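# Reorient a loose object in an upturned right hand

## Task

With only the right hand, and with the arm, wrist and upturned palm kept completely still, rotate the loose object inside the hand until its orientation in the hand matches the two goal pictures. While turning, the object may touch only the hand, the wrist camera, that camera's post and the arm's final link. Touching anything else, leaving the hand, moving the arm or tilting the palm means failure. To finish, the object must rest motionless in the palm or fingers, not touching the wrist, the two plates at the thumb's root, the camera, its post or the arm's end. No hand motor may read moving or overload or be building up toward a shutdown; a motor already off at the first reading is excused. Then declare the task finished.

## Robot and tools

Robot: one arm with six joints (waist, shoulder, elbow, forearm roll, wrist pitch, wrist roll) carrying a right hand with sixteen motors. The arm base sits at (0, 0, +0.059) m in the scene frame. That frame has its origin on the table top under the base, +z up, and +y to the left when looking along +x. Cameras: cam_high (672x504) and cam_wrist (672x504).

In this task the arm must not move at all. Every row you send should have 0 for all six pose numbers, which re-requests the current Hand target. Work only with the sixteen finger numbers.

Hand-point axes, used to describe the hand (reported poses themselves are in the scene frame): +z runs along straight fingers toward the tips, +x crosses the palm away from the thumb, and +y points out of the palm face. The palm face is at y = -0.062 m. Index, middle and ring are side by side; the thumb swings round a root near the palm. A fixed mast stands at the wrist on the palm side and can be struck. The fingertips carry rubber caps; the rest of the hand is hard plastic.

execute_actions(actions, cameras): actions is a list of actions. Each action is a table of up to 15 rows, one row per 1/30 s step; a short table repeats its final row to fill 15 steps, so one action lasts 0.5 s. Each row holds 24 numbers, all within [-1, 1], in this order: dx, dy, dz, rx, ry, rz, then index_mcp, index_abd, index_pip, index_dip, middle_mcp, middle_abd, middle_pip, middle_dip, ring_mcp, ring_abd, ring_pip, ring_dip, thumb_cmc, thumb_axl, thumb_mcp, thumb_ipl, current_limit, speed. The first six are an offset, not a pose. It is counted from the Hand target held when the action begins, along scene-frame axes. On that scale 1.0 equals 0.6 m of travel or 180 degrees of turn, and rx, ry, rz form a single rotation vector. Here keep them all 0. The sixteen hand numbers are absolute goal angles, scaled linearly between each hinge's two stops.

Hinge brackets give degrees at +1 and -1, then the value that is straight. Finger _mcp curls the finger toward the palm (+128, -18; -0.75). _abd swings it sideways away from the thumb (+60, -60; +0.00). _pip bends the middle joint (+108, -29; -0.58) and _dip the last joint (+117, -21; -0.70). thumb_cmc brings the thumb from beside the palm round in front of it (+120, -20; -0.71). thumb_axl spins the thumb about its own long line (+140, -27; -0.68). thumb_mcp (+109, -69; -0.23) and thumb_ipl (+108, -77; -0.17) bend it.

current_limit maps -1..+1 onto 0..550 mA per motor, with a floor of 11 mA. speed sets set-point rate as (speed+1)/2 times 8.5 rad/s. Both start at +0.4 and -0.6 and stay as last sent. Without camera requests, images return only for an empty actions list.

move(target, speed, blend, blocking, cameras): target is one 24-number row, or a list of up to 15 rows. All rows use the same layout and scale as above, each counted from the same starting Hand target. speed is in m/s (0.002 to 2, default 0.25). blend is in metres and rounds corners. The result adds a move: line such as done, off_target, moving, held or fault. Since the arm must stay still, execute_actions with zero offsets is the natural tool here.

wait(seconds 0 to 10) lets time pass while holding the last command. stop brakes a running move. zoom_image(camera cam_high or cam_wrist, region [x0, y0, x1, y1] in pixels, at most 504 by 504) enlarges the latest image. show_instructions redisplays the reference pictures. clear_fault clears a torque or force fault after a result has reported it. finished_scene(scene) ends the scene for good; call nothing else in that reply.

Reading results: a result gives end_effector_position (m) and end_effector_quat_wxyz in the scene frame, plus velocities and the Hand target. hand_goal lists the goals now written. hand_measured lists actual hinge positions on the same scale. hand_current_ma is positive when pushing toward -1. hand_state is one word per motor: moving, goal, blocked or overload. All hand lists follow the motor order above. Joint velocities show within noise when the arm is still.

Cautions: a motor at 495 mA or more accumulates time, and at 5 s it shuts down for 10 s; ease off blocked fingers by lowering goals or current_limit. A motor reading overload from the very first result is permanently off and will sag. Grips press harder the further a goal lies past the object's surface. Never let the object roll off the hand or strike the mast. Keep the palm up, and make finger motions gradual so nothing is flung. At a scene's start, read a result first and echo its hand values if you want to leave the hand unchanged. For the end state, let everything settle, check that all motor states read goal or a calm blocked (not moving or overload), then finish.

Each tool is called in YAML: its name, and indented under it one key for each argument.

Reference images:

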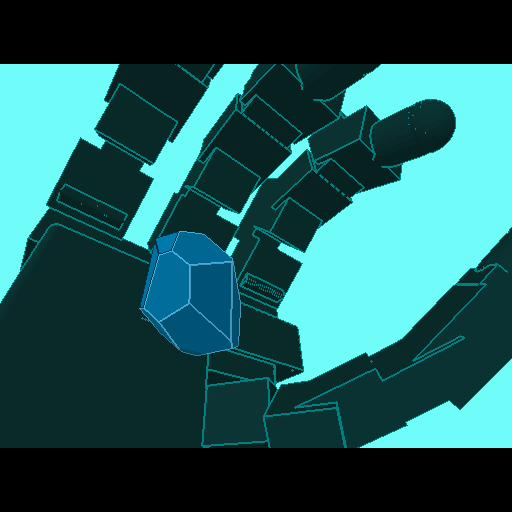

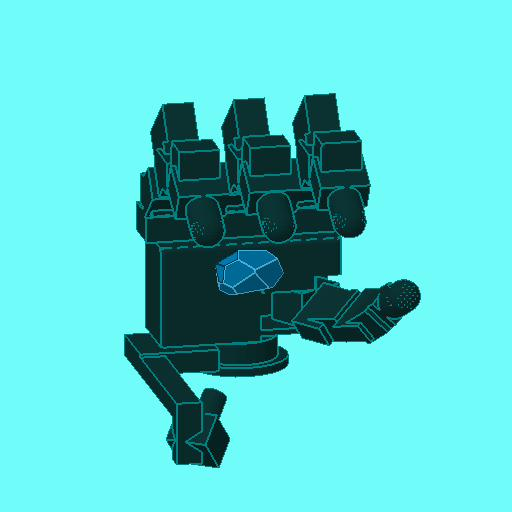

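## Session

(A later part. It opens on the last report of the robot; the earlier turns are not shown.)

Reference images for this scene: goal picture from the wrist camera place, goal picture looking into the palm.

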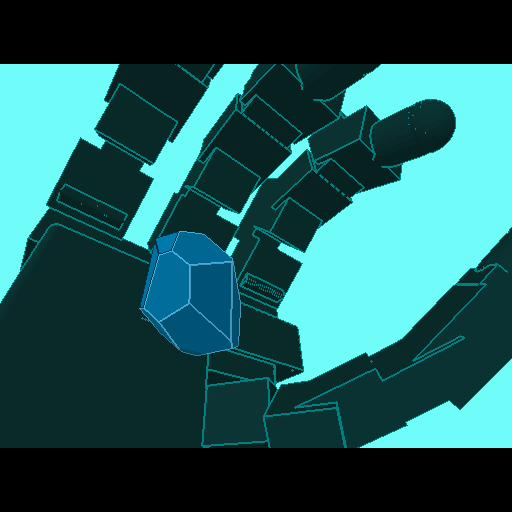

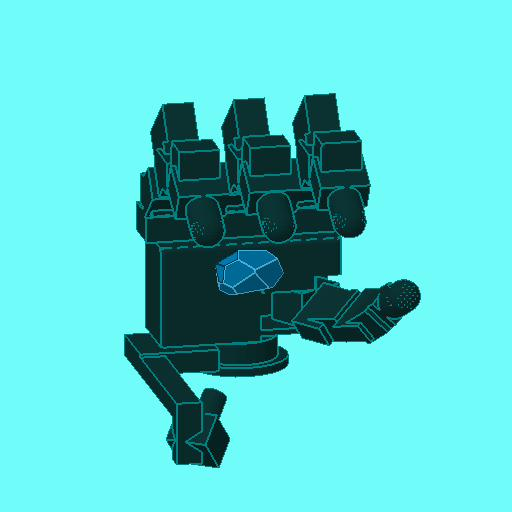

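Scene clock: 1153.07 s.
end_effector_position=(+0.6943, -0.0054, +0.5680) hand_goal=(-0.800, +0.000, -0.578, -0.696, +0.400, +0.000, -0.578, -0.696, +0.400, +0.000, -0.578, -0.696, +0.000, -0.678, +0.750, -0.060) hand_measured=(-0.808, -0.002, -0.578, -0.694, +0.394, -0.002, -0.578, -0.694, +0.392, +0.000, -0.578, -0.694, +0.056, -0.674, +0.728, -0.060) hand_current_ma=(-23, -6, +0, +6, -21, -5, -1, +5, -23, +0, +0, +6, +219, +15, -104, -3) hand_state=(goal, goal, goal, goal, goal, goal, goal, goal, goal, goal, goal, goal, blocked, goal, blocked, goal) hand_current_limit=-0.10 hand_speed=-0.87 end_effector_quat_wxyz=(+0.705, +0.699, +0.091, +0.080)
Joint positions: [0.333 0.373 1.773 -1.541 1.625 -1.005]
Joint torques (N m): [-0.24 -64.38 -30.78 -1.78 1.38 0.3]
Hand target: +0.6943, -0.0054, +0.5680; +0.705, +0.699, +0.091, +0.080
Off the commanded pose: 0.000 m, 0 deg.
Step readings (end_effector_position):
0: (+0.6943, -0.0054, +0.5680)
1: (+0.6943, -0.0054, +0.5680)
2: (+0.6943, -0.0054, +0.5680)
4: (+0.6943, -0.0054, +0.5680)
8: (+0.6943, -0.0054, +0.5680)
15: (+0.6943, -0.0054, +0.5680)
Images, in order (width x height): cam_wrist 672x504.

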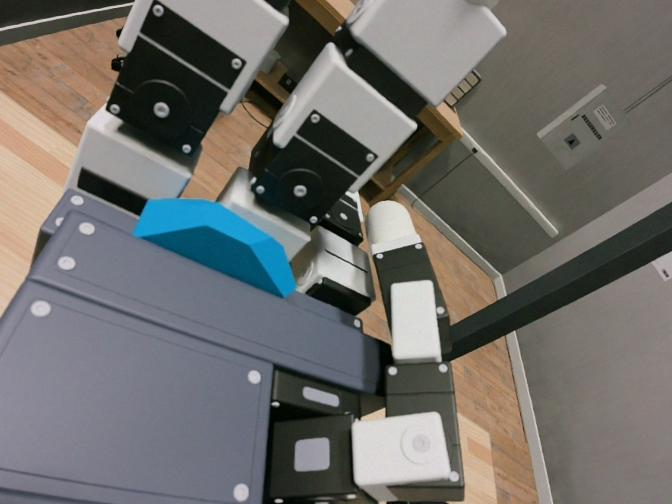

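execute_actions:
  actions:
    - [[0,0,0,0,0,0,-0.8,0,-0.578,-0.696,0.52,0,-0.578,-0.696,0.52,0,-0.578,-0.696,0.1,-0.677,0.73,-0.06,-0.1,-0.88]]
  cameras: ["cam_wrist"]

zoom_image:
  camera: "cam_wrist"
  region: [130, 180, 315, 320]

execute_actions:
  actions:
    - [[0,0,0,0,0,0,-0.8,0,-0.578,-0.696,0.62,0,-0.578,-0.696,0.62,0,-0.578,-0.696,0.1,-0.677,0.73,-0.06,-0.1,-0.88]]
  cameras: ["cam_wrist"]

zoom_image:
  camera: "cam_wrist"
  region: [130, 180, 315, 320]

Scene clock: 1158.37 s.
end_effector_position=(+0.6943, -0.0054, +0.5680) hand_goal=(-0.800, +0.000, -0.578, -0.696, +0.520, +0.000, -0.578, -0.696, +0.520, +0.000, -0.578, -0.696, +0.100, -0.678, +0.730, -0.060) hand_measured=(-0.808, -0.002, -0.578, -0.694, +0.516, -0.002, -0.578, -0.694, +0.516, +0.000, -0.578, -0.694, +0.098, -0.678, +0.728, -0.060) hand_current_ma=(-23, -6, +0, +6, -12, -5, -1, +5, -12, +0, +0, +6, -6, -3, -8, -3) hand_state=(goal, goal, goal, goal, goal, goal, goal, goal, goal, goal, goal, goal, goal, goal, goal, goal) hand_current_limit=-0.10 hand_speed=-0.88 end_effector_quat_wxyz=(+0.705, +0.699, +0.091, +0.080)
Joint positions: [0.333 0.373 1.773 -1.541 1.625 -1.005]
Joint torques (N m): [-0.18 -64.61 -30.8 -1.76 1.36 0.31]
Hand target: +0.6943, -0.0054, +0.5680; +0.705, +0.699, +0.091, +0.080
Off the commanded pose: 0.000 m, 0 deg.
Step readings (end_effector_position):
0: (+0.6943, -0.0054, +0.5680)
1: (+0.6943, -0.0054, +0.5680)
2: (+0.6943, -0.0054, +0.5680)
4: (+0.6943, -0.0054, +0.5680)
8: (+0.6943, -0.0054, +0.5680)
15: (+0.6943, -0.0054, +0.5680)
Images, in order (width x height): cam_wrist 672x504.

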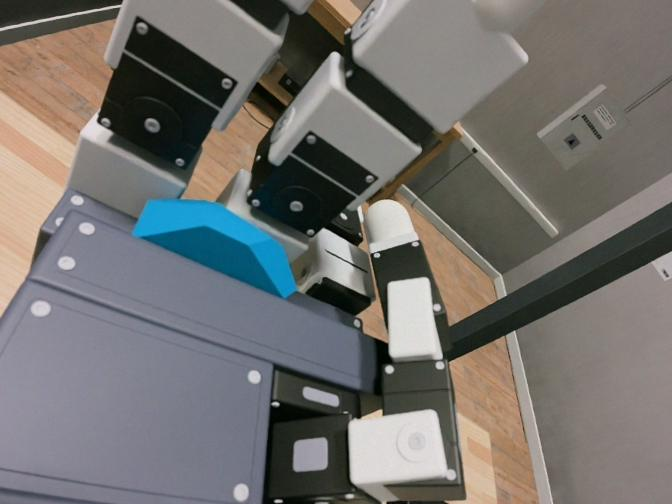

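Scaled by 2.724.

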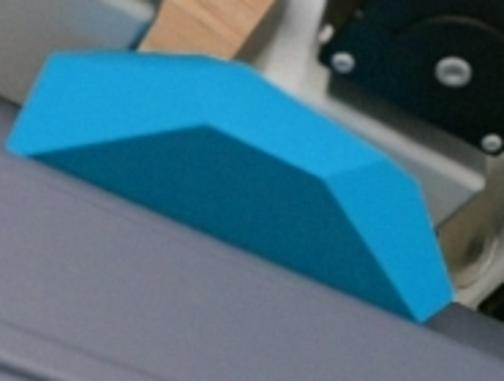

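Scene clock: 1159.07 s.
end_effector_position=(+0.6943, -0.0054, +0.5680) hand_goal=(-0.800, +0.000, -0.578, -0.696, +0.620, +0.000, -0.578, -0.696, +0.620, +0.000, -0.578, -0.696, +0.100, -0.678, +0.730, -0.060) hand_measured=(-0.808, -0.002, -0.578, -0.694, +0.534, -0.002, -0.578, -0.694, +0.552, +0.000, -0.578, -0.694, +0.098, -0.678, +0.728, -0.060) hand_current_ma=(-23, -6, +0, +6, -248, -5, -1, +5, -248, +0, +0, +6, -6, -3, -8, -3) hand_state=(goal, goal, goal, goal, blocked, goal, goal, goal, blocked, goal, goal, goal, goal, goal, goal, goal) hand_current_limit=-0.10 hand_speed=-0.88 end_effector_quat_wxyz=(+0.705, +0.699, +0.091, +0.080)
Joint positions: [0.333 0.373 1.773 -1.541 1.625 -1.005]
Joint torques (N m): [-0.16 -64.27 -30.67 -1.75 1.37 0.32]
Hand target: +0.6943, -0.0054, +0.5680; +0.705, +0.699, +0.091, +0.080
Off the commanded pose: 0.000 m, 0 deg.
Step readings (end_effector_position):
0: (+0.6943, -0.0054, +0.5680)
1: (+0.6943, -0.0054, +0.5680)
2: (+0.6943, -0.0054, +0.5680)
4: (+0.6943, -0.0054, +0.5680)
8: (+0.6943, -0.0054, +0.5680)
15: (+0.6943, -0.0054, +0.5680)
Images, in order (width x height): cam_wrist 672x504.

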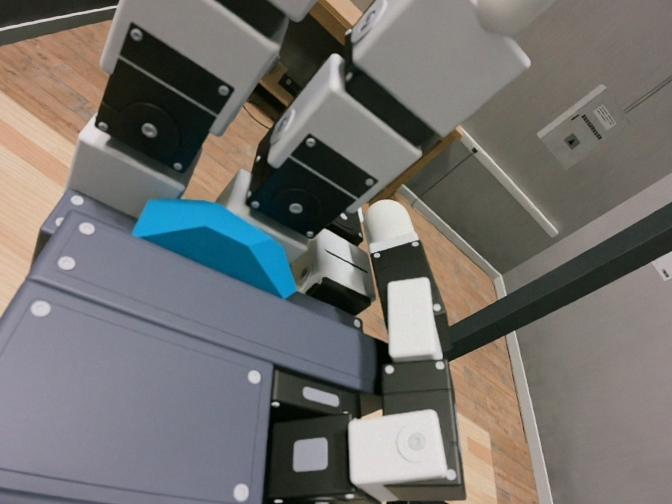

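Scaled by 2.724.

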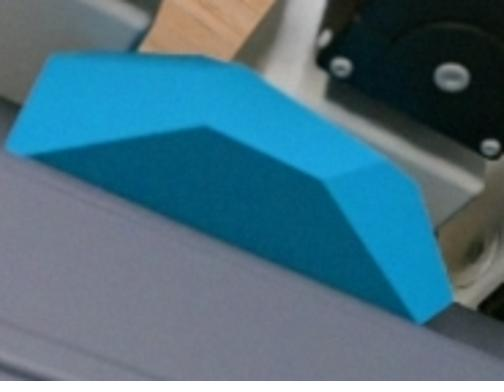

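execute_actions:
  actions:
    - [[0,0,0,0,0,0,-0.8,0,-0.578,-0.696,0.65,0,-0.578,-0.696,0.65,0,-0.578,-0.696,0.1,-0.677,0.73,-0.06,0.1,-0.88]]
    - [[0,0,0,0,0,0,-0.8,0,-0.578,-0.696,0.65,0,-0.578,-0.696,0.65,0,-0.578,-0.696,0.1,-0.677,0.73,-0.06,0.2,-0.88]]
  cameras: ["cam_wrist"]

zoom_image:
  camera: "cam_wrist"
  region: [130, 180, 315, 320]

Scene clock: 1163.17 s.
end_effector_position=(+0.6943, -0.0054, +0.5680) hand_goal=(-0.800, +0.000, -0.578, -0.696, +0.650, +0.000, -0.578, -0.696, +0.650, +0.000, -0.578, -0.696, +0.100, -0.678, +0.730, -0.060) hand_measured=(-0.808, -0.002, -0.578, -0.694, +0.534, -0.002, -0.578, -0.694, +0.556, +0.000, -0.578, -0.694, +0.098, -0.678, +0.728, -0.060) hand_current_ma=(-23, -6, +0, +6, -330, -5, -1, +5, -330, +0, +0, +6, -6, -3, -8, -3) hand_state=(goal, goal, goal, goal, blocked, goal, goal, goal, blocked, goal, goal, goal, goal, goal, goal, goal) hand_current_limit=0.20 hand_speed=-0.88 end_effector_quat_wxyz=(+0.705, +0.699, +0.091, +0.080)
Joint positions: [0.333 0.373 1.773 -1.541 1.625 -1.005]
Joint torques (N m): [-0.33 -64.57 -30.71 -1.77 1.34 0.29]
Hand target: +0.6943, -0.0054, +0.5680; +0.705, +0.699, +0.091, +0.080
Off the commanded pose: 0.000 m, 0 deg.
Step readings (end_effector_position):
0: (+0.6943, -0.0054, +0.5680)
1: (+0.6943, -0.0054, +0.5680)
2: (+0.6943, -0.0054, +0.5680)
4: (+0.6943, -0.0054, +0.5680)
8: (+0.6943, -0.0054, +0.5680)
15: (+0.6943, -0.0054, +0.5680)
16: (+0.6943, -0.0054, +0.5680)
17: (+0.6943, -0.0054, +0.5680)
19: (+0.6943, -0.0054, +0.5680)
23: (+0.6943, -0.0054, +0.5680)
30: (+0.6943, -0.0054, +0.5680)
Images, in order (width x height): cam_wrist 672x504.

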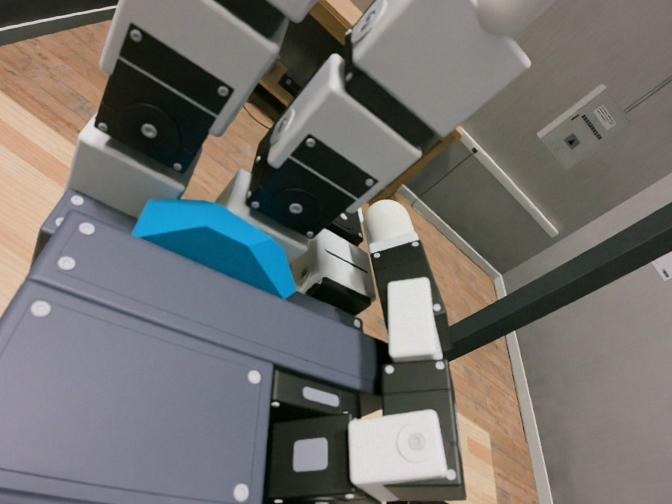

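Scaled by 2.724.

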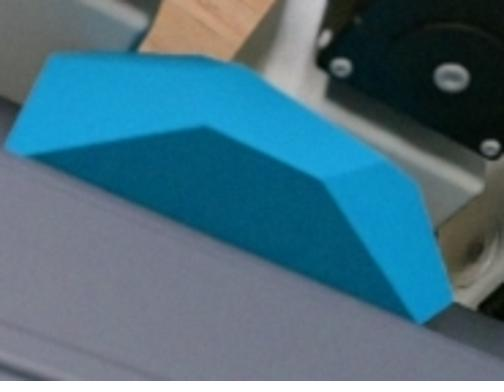

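execute_actions:
  actions:
    - [[0,0,0,0,0,0,-0.8,0,-0.578,-0.696,0.3,0,-0.578,-0.696,0.3,0,-0.578,-0.696,0.1,-0.677,0.73,-0.06,-0.1,-0.85]]
    - [[0,0,0,0,0,0,-0.8,0,-0.578,-0.696,0.15,-0.4,-0.578,0.95,0.15,0.6,-0.578,0.95,0.0,-0.677,0.4,-0.06,-0.1,-0.5]]
    - [[0,0,0,0,0,0,-0.8,0,-0.578,-0.696,0.15,-0.4,-0.578,0.95,0.15,0.6,-0.578,0.95,-0.1,-0.677,-0.1,-0.06,-0.1,-0.6]]
    - [[0,0,0,0,0,0,-0.8,0,-0.578,-0.696,0.05,-0.4,-0.1,0.97,0.05,0.6,-0.1,0.97,-0.2,-0.677,-0.23,-0.17,-0.1,-0.7]]
    - [[0,0,0,0,0,0,-0.8,0,-0.578,-0.696,-0.07,-0.4,0.15,0.97,-0.07,0.6,0.15,0.97,-0.2,-0.677,-0.23,-0.17,-0.1,-0.7]]
  cameras: ["cam_wrist"]

zoom_image:
  camera: "cam_wrist"
  region: [100, 120, 340, 320]

Scene clock: 1241.03 s.
end_effector_position=(+0.6943, -0.0054, +0.5680) hand_goal=(-0.800, +0.000, -0.578, -0.696, -0.070, -0.400, +0.150, +0.970, -0.070, +0.600, +0.150, +0.970, -0.200, -0.678, -0.230, -0.170) hand_measured=(-0.808, -0.002, -0.578, -0.694, -0.072, -0.398, +0.148, +0.968, -0.072, +0.600, +0.148, +0.968, -0.204, -0.680, -0.228, -0.168) hand_current_ma=(-23, -6, +0, +6, -7, +2, -6, -6, -7, -1, -6, -6, -13, -3, +7, +6) hand_state=(goal, goal, goal, goal, goal, goal, goal, goal, goal, goal, goal, goal, goal, goal, goal, goal) hand_current_limit=-0.10 hand_speed=-0.70 end_effector_quat_wxyz=(+0.705, +0.699, +0.091, +0.080)
Joint positions: [0.333 0.373 1.773 -1.541 1.625 -1.005]
Joint torques (N m): [-0.18 -64.49 -30.54 -1.81 1.39 0.26]
Hand target: +0.6943, -0.0054, +0.5680; +0.705, +0.699, +0.091, +0.080
Off the commanded pose: 0.000 m, 0 deg.
Step readings (end_effector_position):
0: (+0.6943, -0.0054, +0.5680)
1: (+0.6943, -0.0054, +0.5680)
2: (+0.6943, -0.0054, +0.5680)
4: (+0.6943, -0.0054, +0.5680)
8: (+0.6943, -0.0054, +0.5680)
15: (+0.6943, -0.0054, +0.5680)
16: (+0.6943, -0.0054, +0.5680)
17: (+0.6943, -0.0054, +0.5680)
19: (+0.6943, -0.0054, +0.5680)
23: (+0.6943, -0.0054, +0.5680)
30: (+0.6943, -0.0054, +0.5680)
31: (+0.6943, -0.0054, +0.5680)
32: (+0.6943, -0.0054, +0.5680)
34: (+0.6943, -0.0054, +0.5680)
38: (+0.6943, -0.0054, +0.5680)
45: (+0.6943, -0.0054, +0.5680)
46: (+0.6943, -0.0054, +0.5680)
47: (+0.6943, -0.0054, +0.5680)
49: (+0.6943, -0.0054, +0.5680)
53: (+0.6943, -0.0054, +0.5680)
60: (+0.6943, -0.0054, +0.5680)
61: (+0.6943, -0.0054, +0.5680)
62: (+0.6943, -0.0054, +0.5680)
64: (+0.6943, -0.0054, +0.5680)
68: (+0.6943, -0.0054, +0.5680)
75: (+0.6943, -0.0054, +0.5680)
Images, in order (width x height): cam_wrist 672x504.

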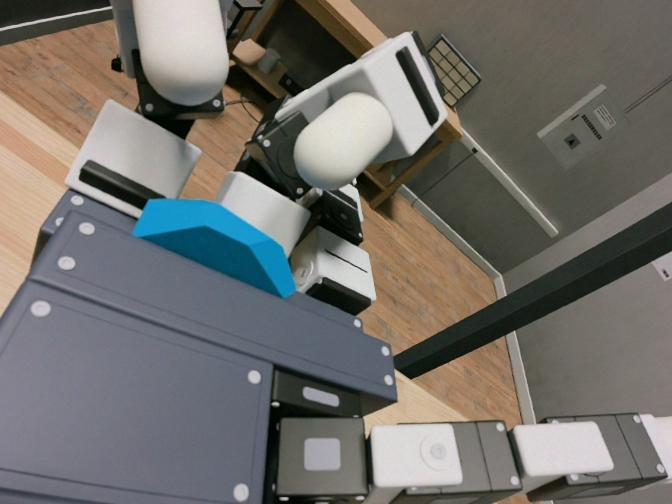

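Scaled by 2.100.

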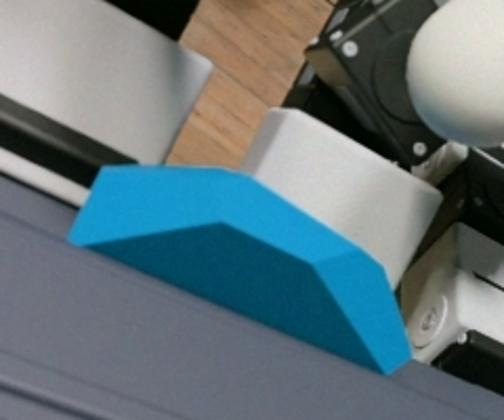

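execute_actions:
  actions:
    - [[0,0,0,0,0,0,-0.8,0,-0.578,-0.696,-0.07,-0.4,0.35,0.97,-0.07,0.6,0.35,0.97,-0.2,-0.677,-0.23,-0.17,-0.1,-0.85]]
    - [[0,0,0,0,0,0,-0.8,0,-0.578,-0.696,-0.07,-0.4,0.5,0.97,-0.07,0.6,0.5,0.97,-0.2,-0.677,-0.23,-0.17,-0.1,-0.88]]
  cameras: ["cam_wrist"]

zoom_image:
  camera: "cam_wrist"
  region: [100, 120, 340, 320]

Scene clock: 1247.67 s.
end_effector_position=(+0.6943, -0.0054, +0.5680) hand_goal=(-0.800, +0.000, -0.578, -0.696, -0.070, -0.400, +0.500, +0.970, -0.070, +0.600, +0.500, +0.970, -0.200, -0.678, -0.230, -0.170) hand_measured=(-0.808, -0.002, -0.578, -0.694, -0.072, -0.398, +0.498, +0.968, -0.072, +0.600, +0.498, +0.968, -0.204, -0.680, -0.228, -0.168) hand_current_ma=(-23, -6, +0, +6, -7, +2, -4, -6, -7, -1, -4, -6, -13, -3, +7, +6) hand_state=(goal, goal, goal, goal, goal, goal, goal, goal, goal, goal, goal, goal, goal, goal, goal, goal) hand_current_limit=-0.10 hand_speed=-0.88 end_effector_quat_wxyz=(+0.705, +0.699, +0.091, +0.080)
Joint positions: [0.333 0.373 1.773 -1.541 1.625 -1.005]
Joint torques (N m): [-0.42 -64.6 -30.66 -1.8 1.41 0.27]
Hand target: +0.6943, -0.0054, +0.5680; +0.705, +0.699, +0.091, +0.080
Off the commanded pose: 0.000 m, 0 deg.
Step readings (end_effector_position):
0: (+0.6943, -0.0054, +0.5680)
1: (+0.6943, -0.0054, +0.5680)
2: (+0.6943, -0.0054, +0.5680)
4: (+0.6943, -0.0054, +0.5680)
8: (+0.6943, -0.0054, +0.5680)
15: (+0.6943, -0.0054, +0.5680)
16: (+0.6943, -0.0054, +0.5680)
17: (+0.6943, -0.0054, +0.5680)
19: (+0.6943, -0.0054, +0.5680)
23: (+0.6943, -0.0054, +0.5680)
30: (+0.6943, -0.0054, +0.5680)
Images, in order (width x height): cam_wrist 672x504.

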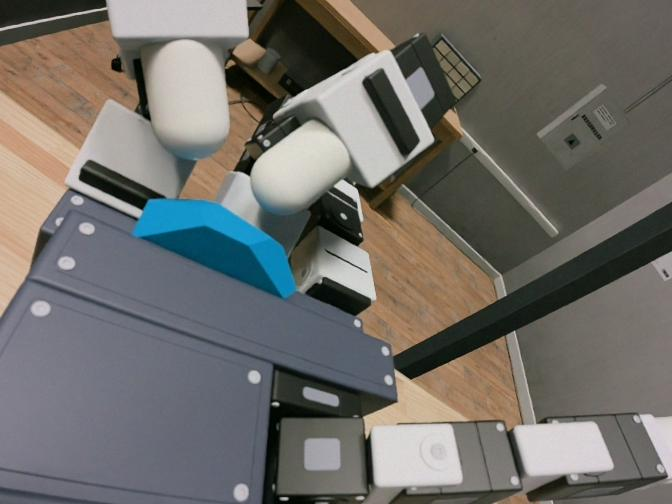

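Scaled by 2.100.

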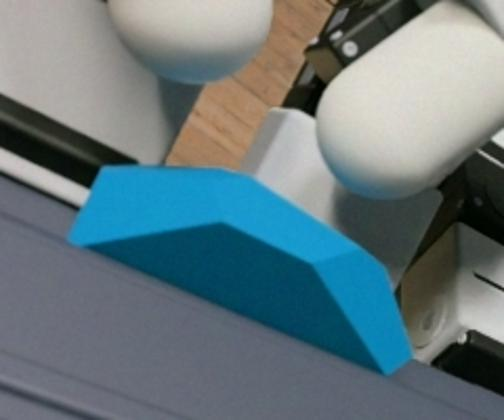

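execute_actions:
  actions:
    - [[0,0,0,0,0,0,-0.8,0,-0.578,-0.696,0.04,-0.4,0.53,0.83,0.04,0.6,0.53,0.83,-0.2,-0.677,-0.23,-0.17,-0.1,-0.88]]
    - [[0,0,0,0,0,0,-0.8,0,-0.578,-0.696,0.15,-0.4,0.53,0.75,0.15,0.6,0.53,0.75,-0.2,-0.677,-0.23,-0.17,0.0,-0.88]]
  cameras: ["cam_wrist"]

zoom_image:
  camera: "cam_wrist"
  region: [100, 120, 340, 320]

Scene clock: 1253.13 s.
end_effector_position=(+0.6943, -0.0054, +0.5680) hand_goal=(-0.800, +0.000, -0.578, -0.696, +0.150, -0.400, +0.530, +0.750, +0.150, +0.600, +0.530, +0.750, -0.200, -0.678, -0.230, -0.170) hand_measured=(-0.808, -0.002, -0.578, -0.694, +0.120, -0.400, +0.522, +0.750, +0.142, +0.600, +0.528, +0.754, -0.204, -0.680, -0.228, -0.168) hand_current_ma=(-23, -6, +0, +6, -118, -1, -23, -1, -23, -1, -3, +8, -13, -3, +7, +6) hand_state=(goal, goal, goal, goal, blocked, goal, goal, goal, goal, goal, goal, goal, goal, goal, goal, goal) hand_current_limit=0.00 hand_speed=-0.88 end_effector_quat_wxyz=(+0.705, +0.699, +0.091, +0.080)
Joint positions: [0.333 0.373 1.773 -1.541 1.625 -1.005]
Joint torques (N m): [-0.2 -64.63 -30.73 -1.77 1.38 0.28]
Hand target: +0.6943, -0.0054, +0.5680; +0.705, +0.699, +0.091, +0.080
Off the commanded pose: 0.000 m, 0 deg.
Step readings (end_effector_position):
0: (+0.6943, -0.0054, +0.5680)
1: (+0.6943, -0.0054, +0.5680)
2: (+0.6943, -0.0054, +0.5680)
4: (+0.6943, -0.0054, +0.5680)
8: (+0.6943, -0.0054, +0.5680)
15: (+0.6943, -0.0054, +0.5680)
16: (+0.6943, -0.0054, +0.5680)
17: (+0.6943, -0.0054, +0.5680)
19: (+0.6943, -0.0054, +0.5680)
23: (+0.6943, -0.0054, +0.5680)
30: (+0.6943, -0.0054, +0.5680)
Images, in order (width x height): cam_wrist 672x504.

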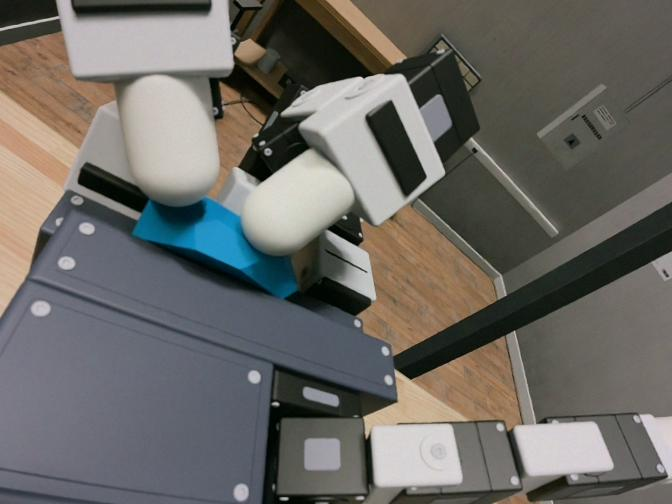

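Scaled by 2.100.

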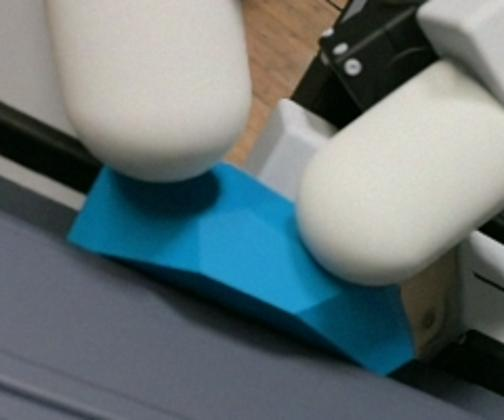

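execute_actions:
  actions:
    - [[0,0,0,0,0,0,-0.8,0,-0.578,-0.696,0.25,-0.4,0.53,0.68,0.25,0.6,0.53,0.68,-0.2,-0.677,-0.23,-0.17,0.0,-0.88]]
  cameras: ["cam_wrist"]

zoom_image:
  camera: "cam_wrist"
  region: [100, 120, 340, 320]

execute_actions:
  actions:
    - [[0,0,0,0,0,0,-0.8,0,-0.578,-0.696,0.34,-0.4,0.53,0.6,0.34,0.6,0.53,0.6,-0.2,-0.677,-0.23,-0.17,0.0,-0.88]]
  cameras: ["cam_wrist"]

zoom_image:
  camera: "cam_wrist"
  region: [100, 120, 340, 320]

Scene clock: 1258.50 s.
end_effector_position=(+0.6943, -0.0054, +0.5680) hand_goal=(-0.800, +0.000, -0.578, -0.696, +0.250, -0.400, +0.530, +0.680, +0.250, +0.600, +0.530, +0.680, -0.200, -0.678, -0.230, -0.170) hand_measured=(-0.808, -0.002, -0.578, -0.694, +0.138, -0.402, +0.522, +0.710, +0.244, +0.600, +0.528, +0.684, -0.204, -0.680, -0.228, -0.168) hand_current_ma=(-23, -6, +0, +6, -275, -5, -23, +112, -16, -1, -2, +8, -13, -3, +7, +6) hand_state=(goal, goal, goal, goal, blocked, goal, goal, blocked, goal, goal, goal, goal, goal, goal, goal, goal) hand_current_limit=0.00 hand_speed=-0.88 end_effector_quat_wxyz=(+0.705, +0.699, +0.091, +0.080)
Joint positions: [0.333 0.373 1.773 -1.541 1.625 -1.005]
Joint torques (N m): [-0.3 -64.52 -30.7 -1.76 1.37 0.27]
Hand target: +0.6943, -0.0054, +0.5680; +0.705, +0.699, +0.091, +0.080
Off the commanded pose: 0.000 m, 0 deg.
Step readings (end_effector_position):
0: (+0.6943, -0.0054, +0.5680)
1: (+0.6943, -0.0054, +0.5680)
2: (+0.6943, -0.0054, +0.5680)
4: (+0.6943, -0.0054, +0.5680)
8: (+0.6943, -0.0054, +0.5680)
15: (+0.6943, -0.0054, +0.5680)
Images, in order (width x height): cam_wrist 672x504.

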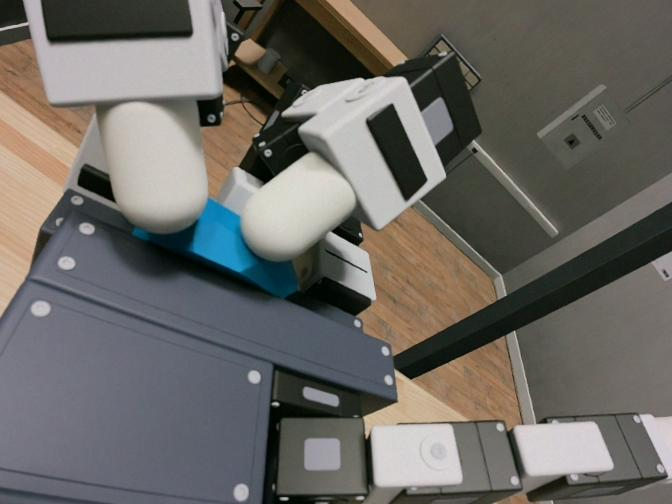

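Scaled by 2.100.

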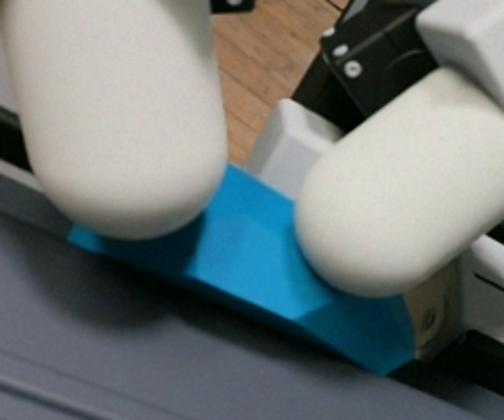

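Scene clock: 1259.23 s.
end_effector_position=(+0.6943, -0.0054, +0.5680) hand_goal=(-0.800, +0.000, -0.578, -0.696, +0.340, -0.400, +0.530, +0.600, +0.340, +0.600, +0.530, +0.600, -0.200, -0.678, -0.230, -0.170) hand_measured=(-0.808, -0.002, -0.578, -0.694, +0.312, -0.402, +0.516, +0.596, +0.336, +0.600, +0.530, +0.604, -0.204, -0.680, -0.228, -0.168) hand_current_ma=(-23, -6, +0, +6, -103, -5, -48, -13, -10, -1, -2, +8, -13, -3, +7, +6) hand_state=(goal, goal, goal, goal, blocked, goal, goal, goal, goal, goal, goal, goal, goal, goal, goal, goal) hand_current_limit=0.00 hand_speed=-0.88 end_effector_quat_wxyz=(+0.705, +0.699, +0.091, +0.080)
Joint positions: [0.333 0.373 1.773 -1.541 1.625 -1.005]
Joint torques (N m): [-0.08 -64.52 -30.76 -1.76 1.35 0.3]
Hand target: +0.6943, -0.0054, +0.5680; +0.705, +0.699, +0.091, +0.080
Off the commanded pose: 0.000 m, 0 deg.
Step readings (end_effector_position):
0: (+0.6943, -0.0054, +0.5680)
1: (+0.6943, -0.0054, +0.5680)
2: (+0.6943, -0.0054, +0.5680)
4: (+0.6943, -0.0054, +0.5680)
8: (+0.6943, -0.0054, +0.5680)
15: (+0.6943, -0.0054, +0.5680)
Images, in order (width x height): cam_wrist 672x504.

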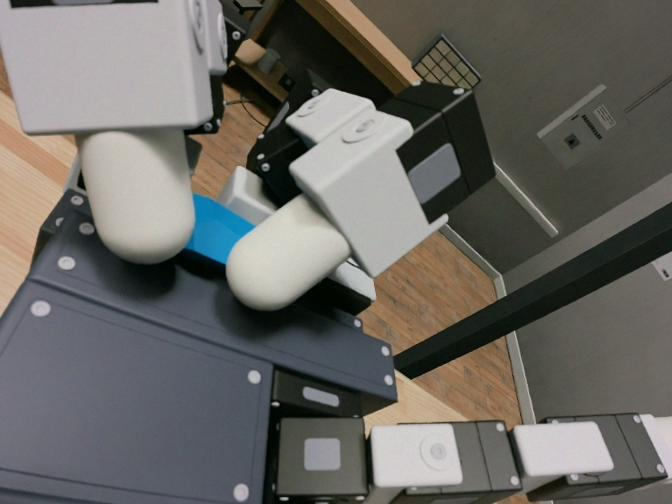

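Scaled by 2.100.

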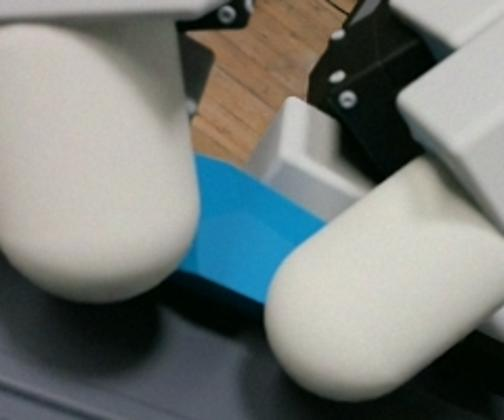

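execute_actions:
  actions:
    - [[0,0,0,0,0,0,-0.8,0,-0.578,-0.696,0.3,-0.4,0.2,0.6,0.3,0.5,0.2,0.6,-0.2,-0.677,-0.23,-0.17,0.0,-0.7]]
    - [[0,0,0,0,0,0,-0.8,0,-0.578,-0.696,0.044,-0.4,0.25,0.82,0.044,0.5,0.25,0.82,-0.2,-0.677,-0.23,-0.17,0.0,-0.7]]
  cameras: ["cam_wrist"]

zoom_image:
  camera: "cam_wrist"
  region: [100, 120, 340, 320]

Scene clock: 1271.70 s.
end_effector_position=(+0.6943, -0.0054, +0.5680) hand_goal=(-0.800, +0.000, -0.578, -0.696, +0.044, -0.400, +0.250, +0.820, +0.044, +0.500, +0.250, +0.820, -0.200, -0.678, -0.230, -0.170) hand_measured=(-0.808, -0.002, -0.578, -0.694, +0.042, -0.402, +0.248, +0.818, +0.042, +0.506, +0.248, +0.818, -0.204, -0.680, -0.228, -0.168) hand_current_ma=(-23, -6, +0, +6, -3, -5, -3, -6, -3, +14, -3, -6, -13, -3, +7, +6) hand_state=(goal, goal, goal, goal, goal, goal, goal, goal, goal, goal, goal, goal, goal, goal, goal, goal) hand_current_limit=0.00 hand_speed=-0.70 end_effector_quat_wxyz=(+0.705, +0.699, +0.091, +0.080)
Joint positions: [0.333 0.373 1.773 -1.541 1.625 -1.005]
Joint torques (N m): [-0.01 -64.36 -30.62 -1.8 1.42 0.24]
Hand target: +0.6943, -0.0054, +0.5680; +0.705, +0.699, +0.091, +0.080
Off the commanded pose: 0.000 m, 0 deg.
Step readings (end_effector_position):
0: (+0.6943, -0.0054, +0.5680)
1: (+0.6943, -0.0054, +0.5680)
2: (+0.6943, -0.0054, +0.5680)
4: (+0.6943, -0.0054, +0.5680)
8: (+0.6943, -0.0054, +0.5680)
15: (+0.6943, -0.0054, +0.5680)
16: (+0.6943, -0.0054, +0.5680)
17: (+0.6943, -0.0054, +0.5680)
19: (+0.6943, -0.0054, +0.5680)
23: (+0.6943, -0.0054, +0.5680)
30: (+0.6943, -0.0054, +0.5680)
Images, in order (width x height): cam_wrist 672x504.

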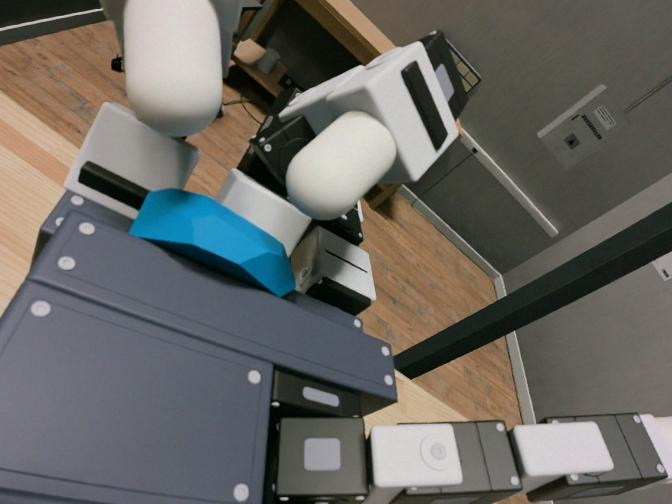

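Scaled by 2.100.

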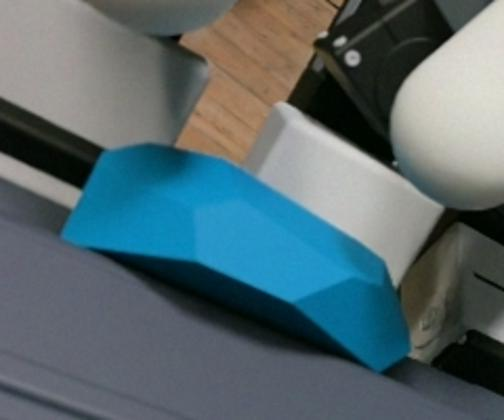

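execute_actions:
  actions:
    - [[0,0,0,0,0,0,-0.8,0,-0.578,-0.696,-0.029,-0.4,0.575,0.612,-0.029,0.5,0.595,0.612,-0.2,-0.677,-0.23,-0.17,-0.1,-0.85]]
    - [[0,0,0,0,0,0,-0.8,0,-0.578,-0.696,0.047,-0.4,0.597,0.51,0.047,0.5,0.617,0.51,-0.2,-0.677,-0.23,-0.17,-0.1,-0.88]]
  cameras: ["cam_wrist"]

zoom_image:
  camera: "cam_wrist"
  region: [100, 120, 340, 320]

execute_actions:
  actions:
    - [[0,0,0,0,0,0,-0.8,0,-0.578,-0.696,0.119,-0.4,0.631,0.4,0.119,0.5,0.651,0.4,-0.2,-0.677,-0.23,-0.17,-0.1,-0.88]]
  cameras: ["cam_wrist"]

zoom_image:
  camera: "cam_wrist"
  region: [100, 120, 340, 320]

Scene clock: 1278.20 s.
end_effector_position=(+0.6943, -0.0054, +0.5680) hand_goal=(-0.800, +0.000, -0.578, -0.696, +0.046, -0.400, +0.596, +0.510, +0.046, +0.500, +0.616, +0.510, -0.200, -0.678, -0.230, -0.170) hand_measured=(-0.808, -0.002, -0.578, -0.694, +0.038, -0.402, +0.594, +0.514, +0.038, +0.506, +0.614, +0.514, -0.204, -0.680, -0.228, -0.168) hand_current_ma=(-23, -6, +0, +6, -27, -5, -2, +8, -29, +12, -3, +9, -13, -3, +7, +6) hand_state=(goal, goal, goal, goal, goal, goal, goal, goal, goal, goal, goal, goal, goal, goal, goal, goal) hand_current_limit=-0.10 hand_speed=-0.88 end_effector_quat_wxyz=(+0.705, +0.699, +0.091, +0.080)
Joint positions: [0.333 0.373 1.773 -1.541 1.625 -1.005]
Joint torques (N m): [-0.11 -64.31 -30.72 -1.75 1.36 0.26]
Hand target: +0.6943, -0.0054, +0.5680; +0.705, +0.699, +0.091, +0.080
Off the commanded pose: 0.000 m, 0 deg.
Step readings (end_effector_position):
0: (+0.6943, -0.0054, +0.5680)
1: (+0.6943, -0.0054, +0.5680)
2: (+0.6943, -0.0054, +0.5680)
4: (+0.6943, -0.0054, +0.5680)
8: (+0.6943, -0.0054, +0.5680)
15: (+0.6943, -0.0054, +0.5680)
16: (+0.6943, -0.0054, +0.5680)
17: (+0.6943, -0.0054, +0.5680)
19: (+0.6943, -0.0054, +0.5680)
23: (+0.6943, -0.0054, +0.5680)
30: (+0.6943, -0.0054, +0.5680)
Images, in order (width x height): cam_wrist 672x504.

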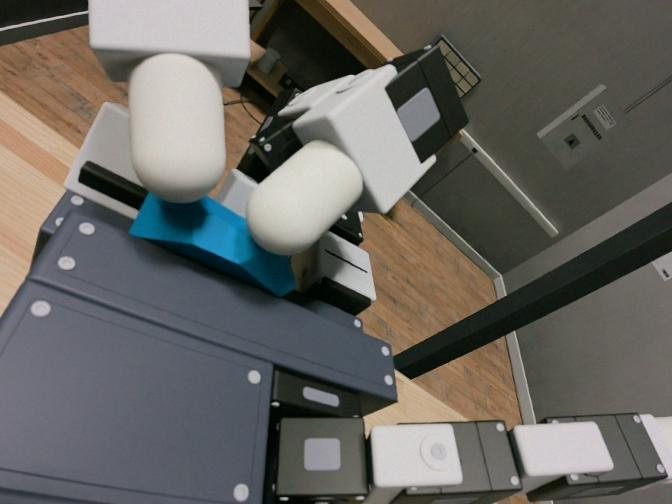

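Scaled by 2.100.

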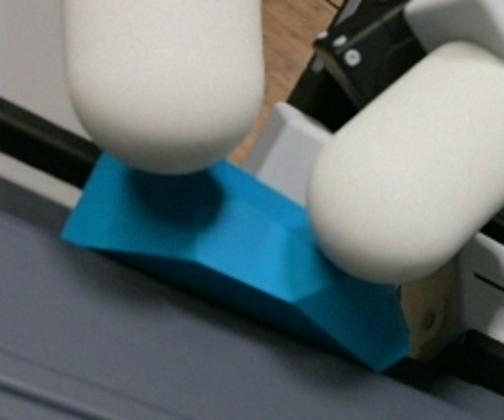

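Scene clock: 1278.90 s.
end_effector_position=(+0.6943, -0.0054, +0.5680) hand_goal=(-0.800, +0.000, -0.578, -0.696, +0.118, -0.400, +0.630, +0.400, +0.118, +0.500, +0.650, +0.400, -0.200, -0.678, -0.230, -0.170) hand_measured=(-0.808, -0.002, -0.578, -0.694, +0.112, -0.402, +0.630, +0.404, +0.110, +0.506, +0.650, +0.404, -0.204, -0.680, -0.228, -0.168) hand_current_ma=(-23, -6, +0, +6, -22, -5, -2, +8, -24, +12, -2, +9, -13, -3, +7, +6) hand_state=(goal, goal, goal, goal, goal, goal, goal, goal, goal, goal, goal, goal, goal, goal, goal, goal) hand_current_limit=-0.10 hand_speed=-0.88 end_effector_quat_wxyz=(+0.705, +0.699, +0.091, +0.080)
Joint positions: [0.333 0.373 1.773 -1.541 1.625 -1.005]
Joint torques (N m): [-0.22 -64.58 -30.61 -1.76 1.38 0.27]
Hand target: +0.6943, -0.0054, +0.5680; +0.705, +0.699, +0.091, +0.080
Off the commanded pose: 0.000 m, 0 deg.
Step readings (end_effector_position):
0: (+0.6943, -0.0054, +0.5680)
1: (+0.6943, -0.0054, +0.5680)
2: (+0.6943, -0.0054, +0.5680)
4: (+0.6943, -0.0054, +0.5680)
8: (+0.6943, -0.0054, +0.5680)
15: (+0.6943, -0.0054, +0.5680)
Images, in order (width x height): cam_wrist 672x504.

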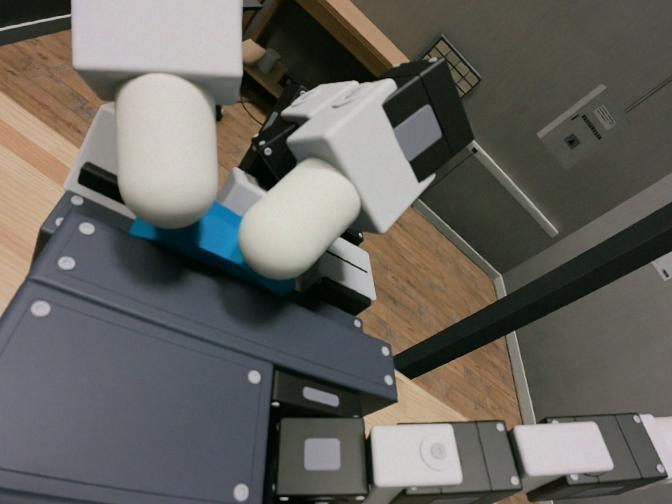

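Scaled by 2.100.

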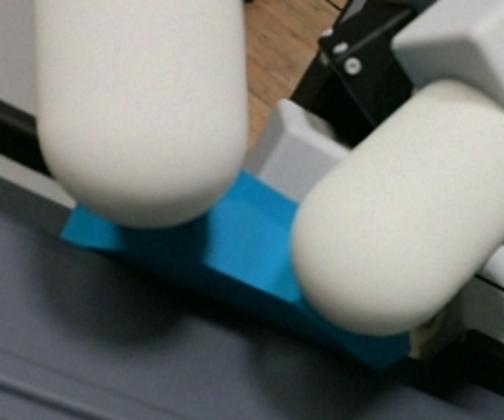

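execute_actions:
  actions:
    - [[0,0,0,0,0,0,-0.8,0,-0.578,-0.696,0.2,-0.4,0.2,0.6,0.2,0.5,0.2,0.6,-0.2,-0.677,-0.23,-0.17,0.0,-0.7]]
    - [[0,0,0,0,0,0,-0.8,0,-0.578,-0.696,0.0,-0.4,0.35,0.82,0.0,0.5,0.35,0.82,-0.2,-0.677,-0.23,-0.17,0.0,-0.7]]
    - [[0,0,0,0,0,0,-0.8,0,-0.578,-0.696,-0.148,-0.4,0.861,0.454,-0.148,0.5,0.881,0.454,-0.2,-0.677,-0.23,-0.17,-0.1,-0.85]]
    - [[0,0,0,0,0,0,-0.8,0,-0.578,-0.696,-0.148,-0.4,0.861,0.454,-0.148,0.5,0.881,0.454,-0.2,-0.677,-0.23,-0.17,-0.1,-0.85]]
  cameras: ["cam_wrist"]

zoom_image:
  camera: "cam_wrist"
  region: [100, 120, 340, 320]

Scene clock: 1293.73 s.
end_effector_position=(+0.6943, -0.0054, +0.5680) hand_goal=(-0.800, +0.000, -0.578, -0.696, -0.148, -0.400, +0.860, +0.454, -0.148, +0.500, +0.880, +0.454, -0.200, -0.678, -0.230, -0.170) hand_measured=(-0.808, -0.002, -0.578, -0.694, -0.156, -0.392, +0.820, +0.448, -0.156, +0.498, +0.828, +0.444, -0.204, -0.680, -0.228, -0.168) hand_current_ma=(-23, -6, +0, +6, -26, +20, -152, -19, -25, -6, -203, -32, -13, -3, +7, +6) hand_state=(goal, goal, goal, goal, goal, goal, blocked, goal, goal, goal, blocked, goal, goal, goal, goal, goal) hand_current_limit=-0.10 hand_speed=-0.85 end_effector_quat_wxyz=(+0.705, +0.699, +0.091, +0.080)
Joint positions: [0.333 0.373 1.773 -1.541 1.625 -1.005]
Joint torques (N m): [-0.14 -64.53 -30.71 -1.77 1.36 0.27]
Hand target: +0.6943, -0.0054, +0.5680; +0.705, +0.699, +0.091, +0.080
Off the commanded pose: 0.000 m, 0 deg.
Step readings (end_effector_position):
0: (+0.6943, -0.0054, +0.5680)
1: (+0.6943, -0.0054, +0.5680)
2: (+0.6943, -0.0054, +0.5680)
4: (+0.6943, -0.0054, +0.5680)
8: (+0.6943, -0.0054, +0.5680)
15: (+0.6943, -0.0054, +0.5680)
16: (+0.6943, -0.0054, +0.5680)
17: (+0.6943, -0.0054, +0.5680)
19: (+0.6943, -0.0054, +0.5680)
23: (+0.6943, -0.0054, +0.5680)
30: (+0.6943, -0.0054, +0.5680)
31: (+0.6943, -0.0054, +0.5680)
32: (+0.6943, -0.0054, +0.5680)
34: (+0.6943, -0.0054, +0.5680)
38: (+0.6943, -0.0054, +0.5680)
45: (+0.6943, -0.0054, +0.5680)
46: (+0.6943, -0.0054, +0.5680)
47: (+0.6943, -0.0054, +0.5680)
49: (+0.6943, -0.0054, +0.5680)
53: (+0.6943, -0.0054, +0.5680)
60: (+0.6943, -0.0054, +0.5680)
Images, in order (width x height): cam_wrist 672x504.

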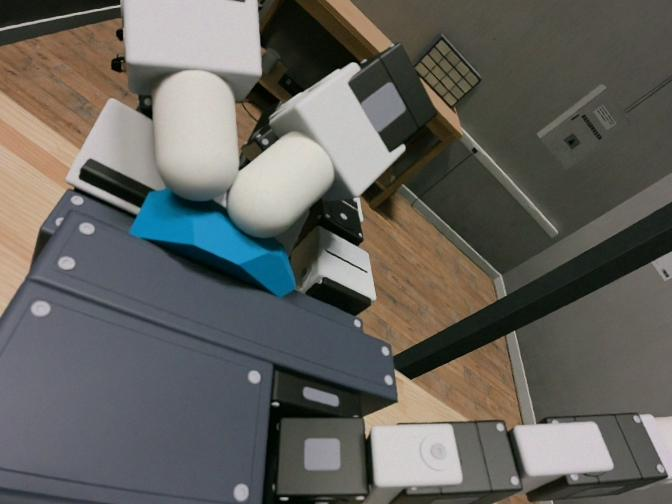

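Scaled by 2.100.

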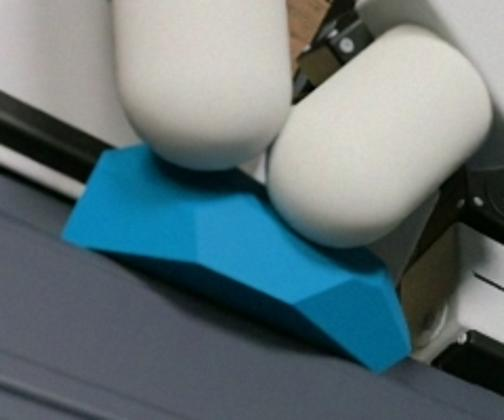

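execute_actions:
  actions:
    - [[0,0,0,0,0,0,-0.8,0,-0.578,-0.696,-0.062,-0.4,0.889,0.335,-0.062,0.5,0.905,0.335,-0.2,-0.677,-0.23,-0.17,0.0,-0.88]]
    - [[0,0,0,0,0,0,-0.8,0,-0.578,-0.696,0.033,-0.4,0.898,0.226,0.033,0.5,0.915,0.226,-0.2,-0.677,-0.23,-0.17,0.0,-0.88]]
  cameras: ["cam_wrist"]

zoom_image:
  camera: "cam_wrist"
  region: [100, 120, 340, 320]

execute_actions:
  actions:
    - [[0,0,0,0,0,0,-0.8,0,-0.578,-0.696,0.1315,-0.4,0.88,0.139,0.1315,0.5,0.9,0.139,-0.2,-0.677,-0.23,-0.17,0.0,-0.88]]
  cameras: ["cam_wrist"]

zoom_image:
  camera: "cam_wrist"
  region: [100, 120, 340, 320]

Scene clock: 1301.50 s.
end_effector_position=(+0.6943, -0.0054, +0.5680) hand_goal=(-0.800, +0.000, -0.578, -0.696, +0.032, -0.400, +0.898, +0.226, +0.032, +0.500, +0.914, +0.226, -0.200, -0.678, -0.230, -0.170) hand_measured=(-0.808, -0.002, -0.578, -0.694, -0.016, -0.390, +0.846, +0.218, -0.008, +0.500, +0.868, +0.216, -0.204, -0.680, -0.228, -0.168) hand_current_ma=(-23, -6, +0, +6, -199, +25, -199, -21, -157, -1, -171, -30, -13, -3, +7, +6) hand_state=(goal, goal, goal, goal, blocked, goal, blocked, goal, blocked, goal, blocked, goal, goal, goal, goal, goal) hand_current_limit=0.00 hand_speed=-0.88 end_effector_quat_wxyz=(+0.705, +0.699, +0.091, +0.080)
Joint positions: [0.333 0.373 1.773 -1.541 1.625 -1.005]
Joint torques (N m): [-0.14 -64.66 -30.63 -1.76 1.38 0.25]
Hand target: +0.6943, -0.0054, +0.5680; +0.705, +0.699, +0.091, +0.080
Off the commanded pose: 0.000 m, 0 deg.
Step readings (end_effector_position):
0: (+0.6943, -0.0054, +0.5680)
1: (+0.6943, -0.0054, +0.5680)
2: (+0.6943, -0.0054, +0.5680)
4: (+0.6943, -0.0054, +0.5680)
8: (+0.6943, -0.0054, +0.5680)
15: (+0.6943, -0.0054, +0.5680)
16: (+0.6943, -0.0054, +0.5680)
17: (+0.6943, -0.0054, +0.5680)
19: (+0.6943, -0.0054, +0.5680)
23: (+0.6943, -0.0054, +0.5680)
30: (+0.6943, -0.0054, +0.5680)
Images, in order (width x height): cam_wrist 672x504.

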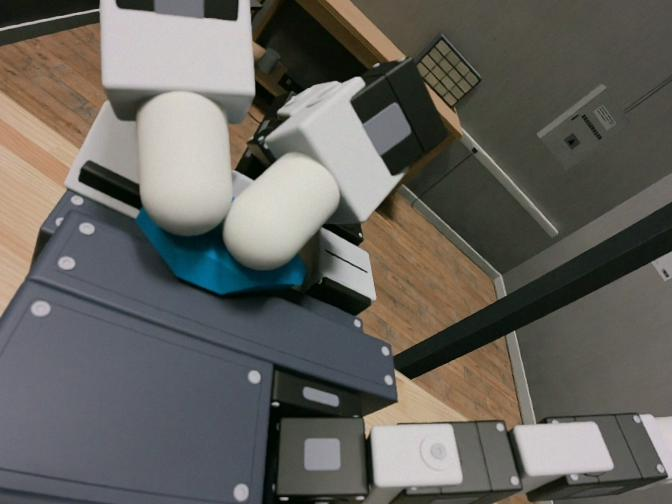

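Scaled by 2.100.

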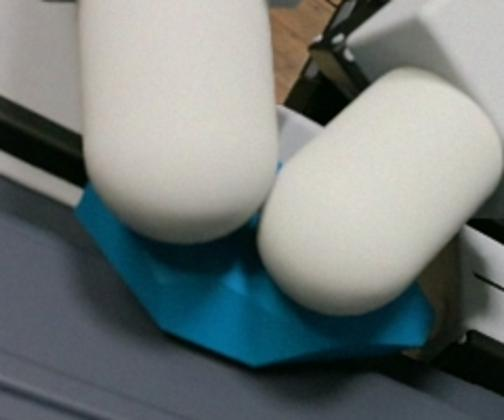

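Scene clock: 1302.20 s.
end_effector_position=(+0.6943, -0.0054, +0.5680) hand_goal=(-0.800, +0.000, -0.578, -0.696, +0.132, -0.400, +0.880, +0.138, +0.132, +0.500, +0.900, +0.138, -0.200, -0.678, -0.230, -0.170) hand_measured=(-0.808, -0.002, -0.578, -0.694, +0.102, -0.400, +0.848, +0.134, +0.112, +0.500, +0.878, +0.136, -0.204, -0.680, -0.228, -0.168) hand_current_ma=(-23, -6, +0, +6, -117, -1, -115, -13, -72, +0, -77, -6, -13, -3, +7, +6) hand_state=(goal, goal, goal, goal, blocked, goal, blocked, goal, blocked, goal, blocked, goal, goal, goal, goal, goal) hand_current_limit=0.00 hand_speed=-0.88 end_effector_quat_wxyz=(+0.705, +0.699, +0.091, +0.080)
Joint positions: [0.333 0.373 1.773 -1.541 1.625 -1.005]
Joint torques (N m): [-0.17 -64.54 -30.74 -1.76 1.38 0.29]
Hand target: +0.6943, -0.0054, +0.5680; +0.705, +0.699, +0.091, +0.080
Off the commanded pose: 0.000 m, 0 deg.
Step readings (end_effector_position):
0: (+0.6943, -0.0054, +0.5680)
1: (+0.6943, -0.0054, +0.5680)
2: (+0.6943, -0.0054, +0.5680)
4: (+0.6943, -0.0054, +0.5680)
8: (+0.6943, -0.0054, +0.5680)
15: (+0.6943, -0.0054, +0.5680)
Images, in order (width x height): cam_wrist 672x504.

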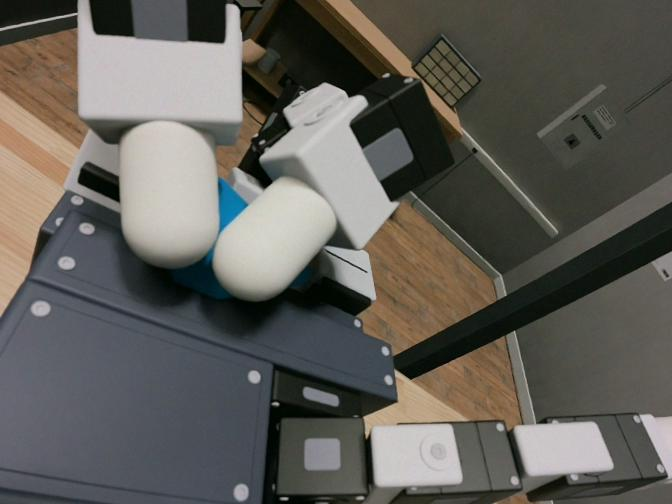

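Scaled by 2.100.

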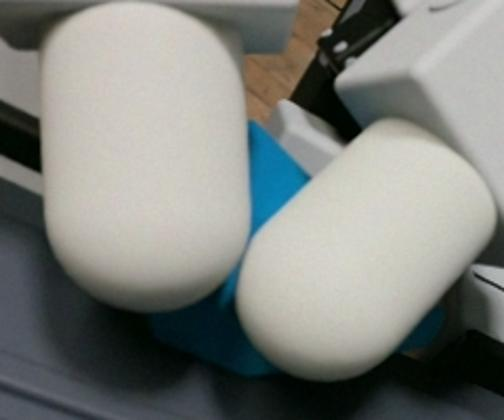

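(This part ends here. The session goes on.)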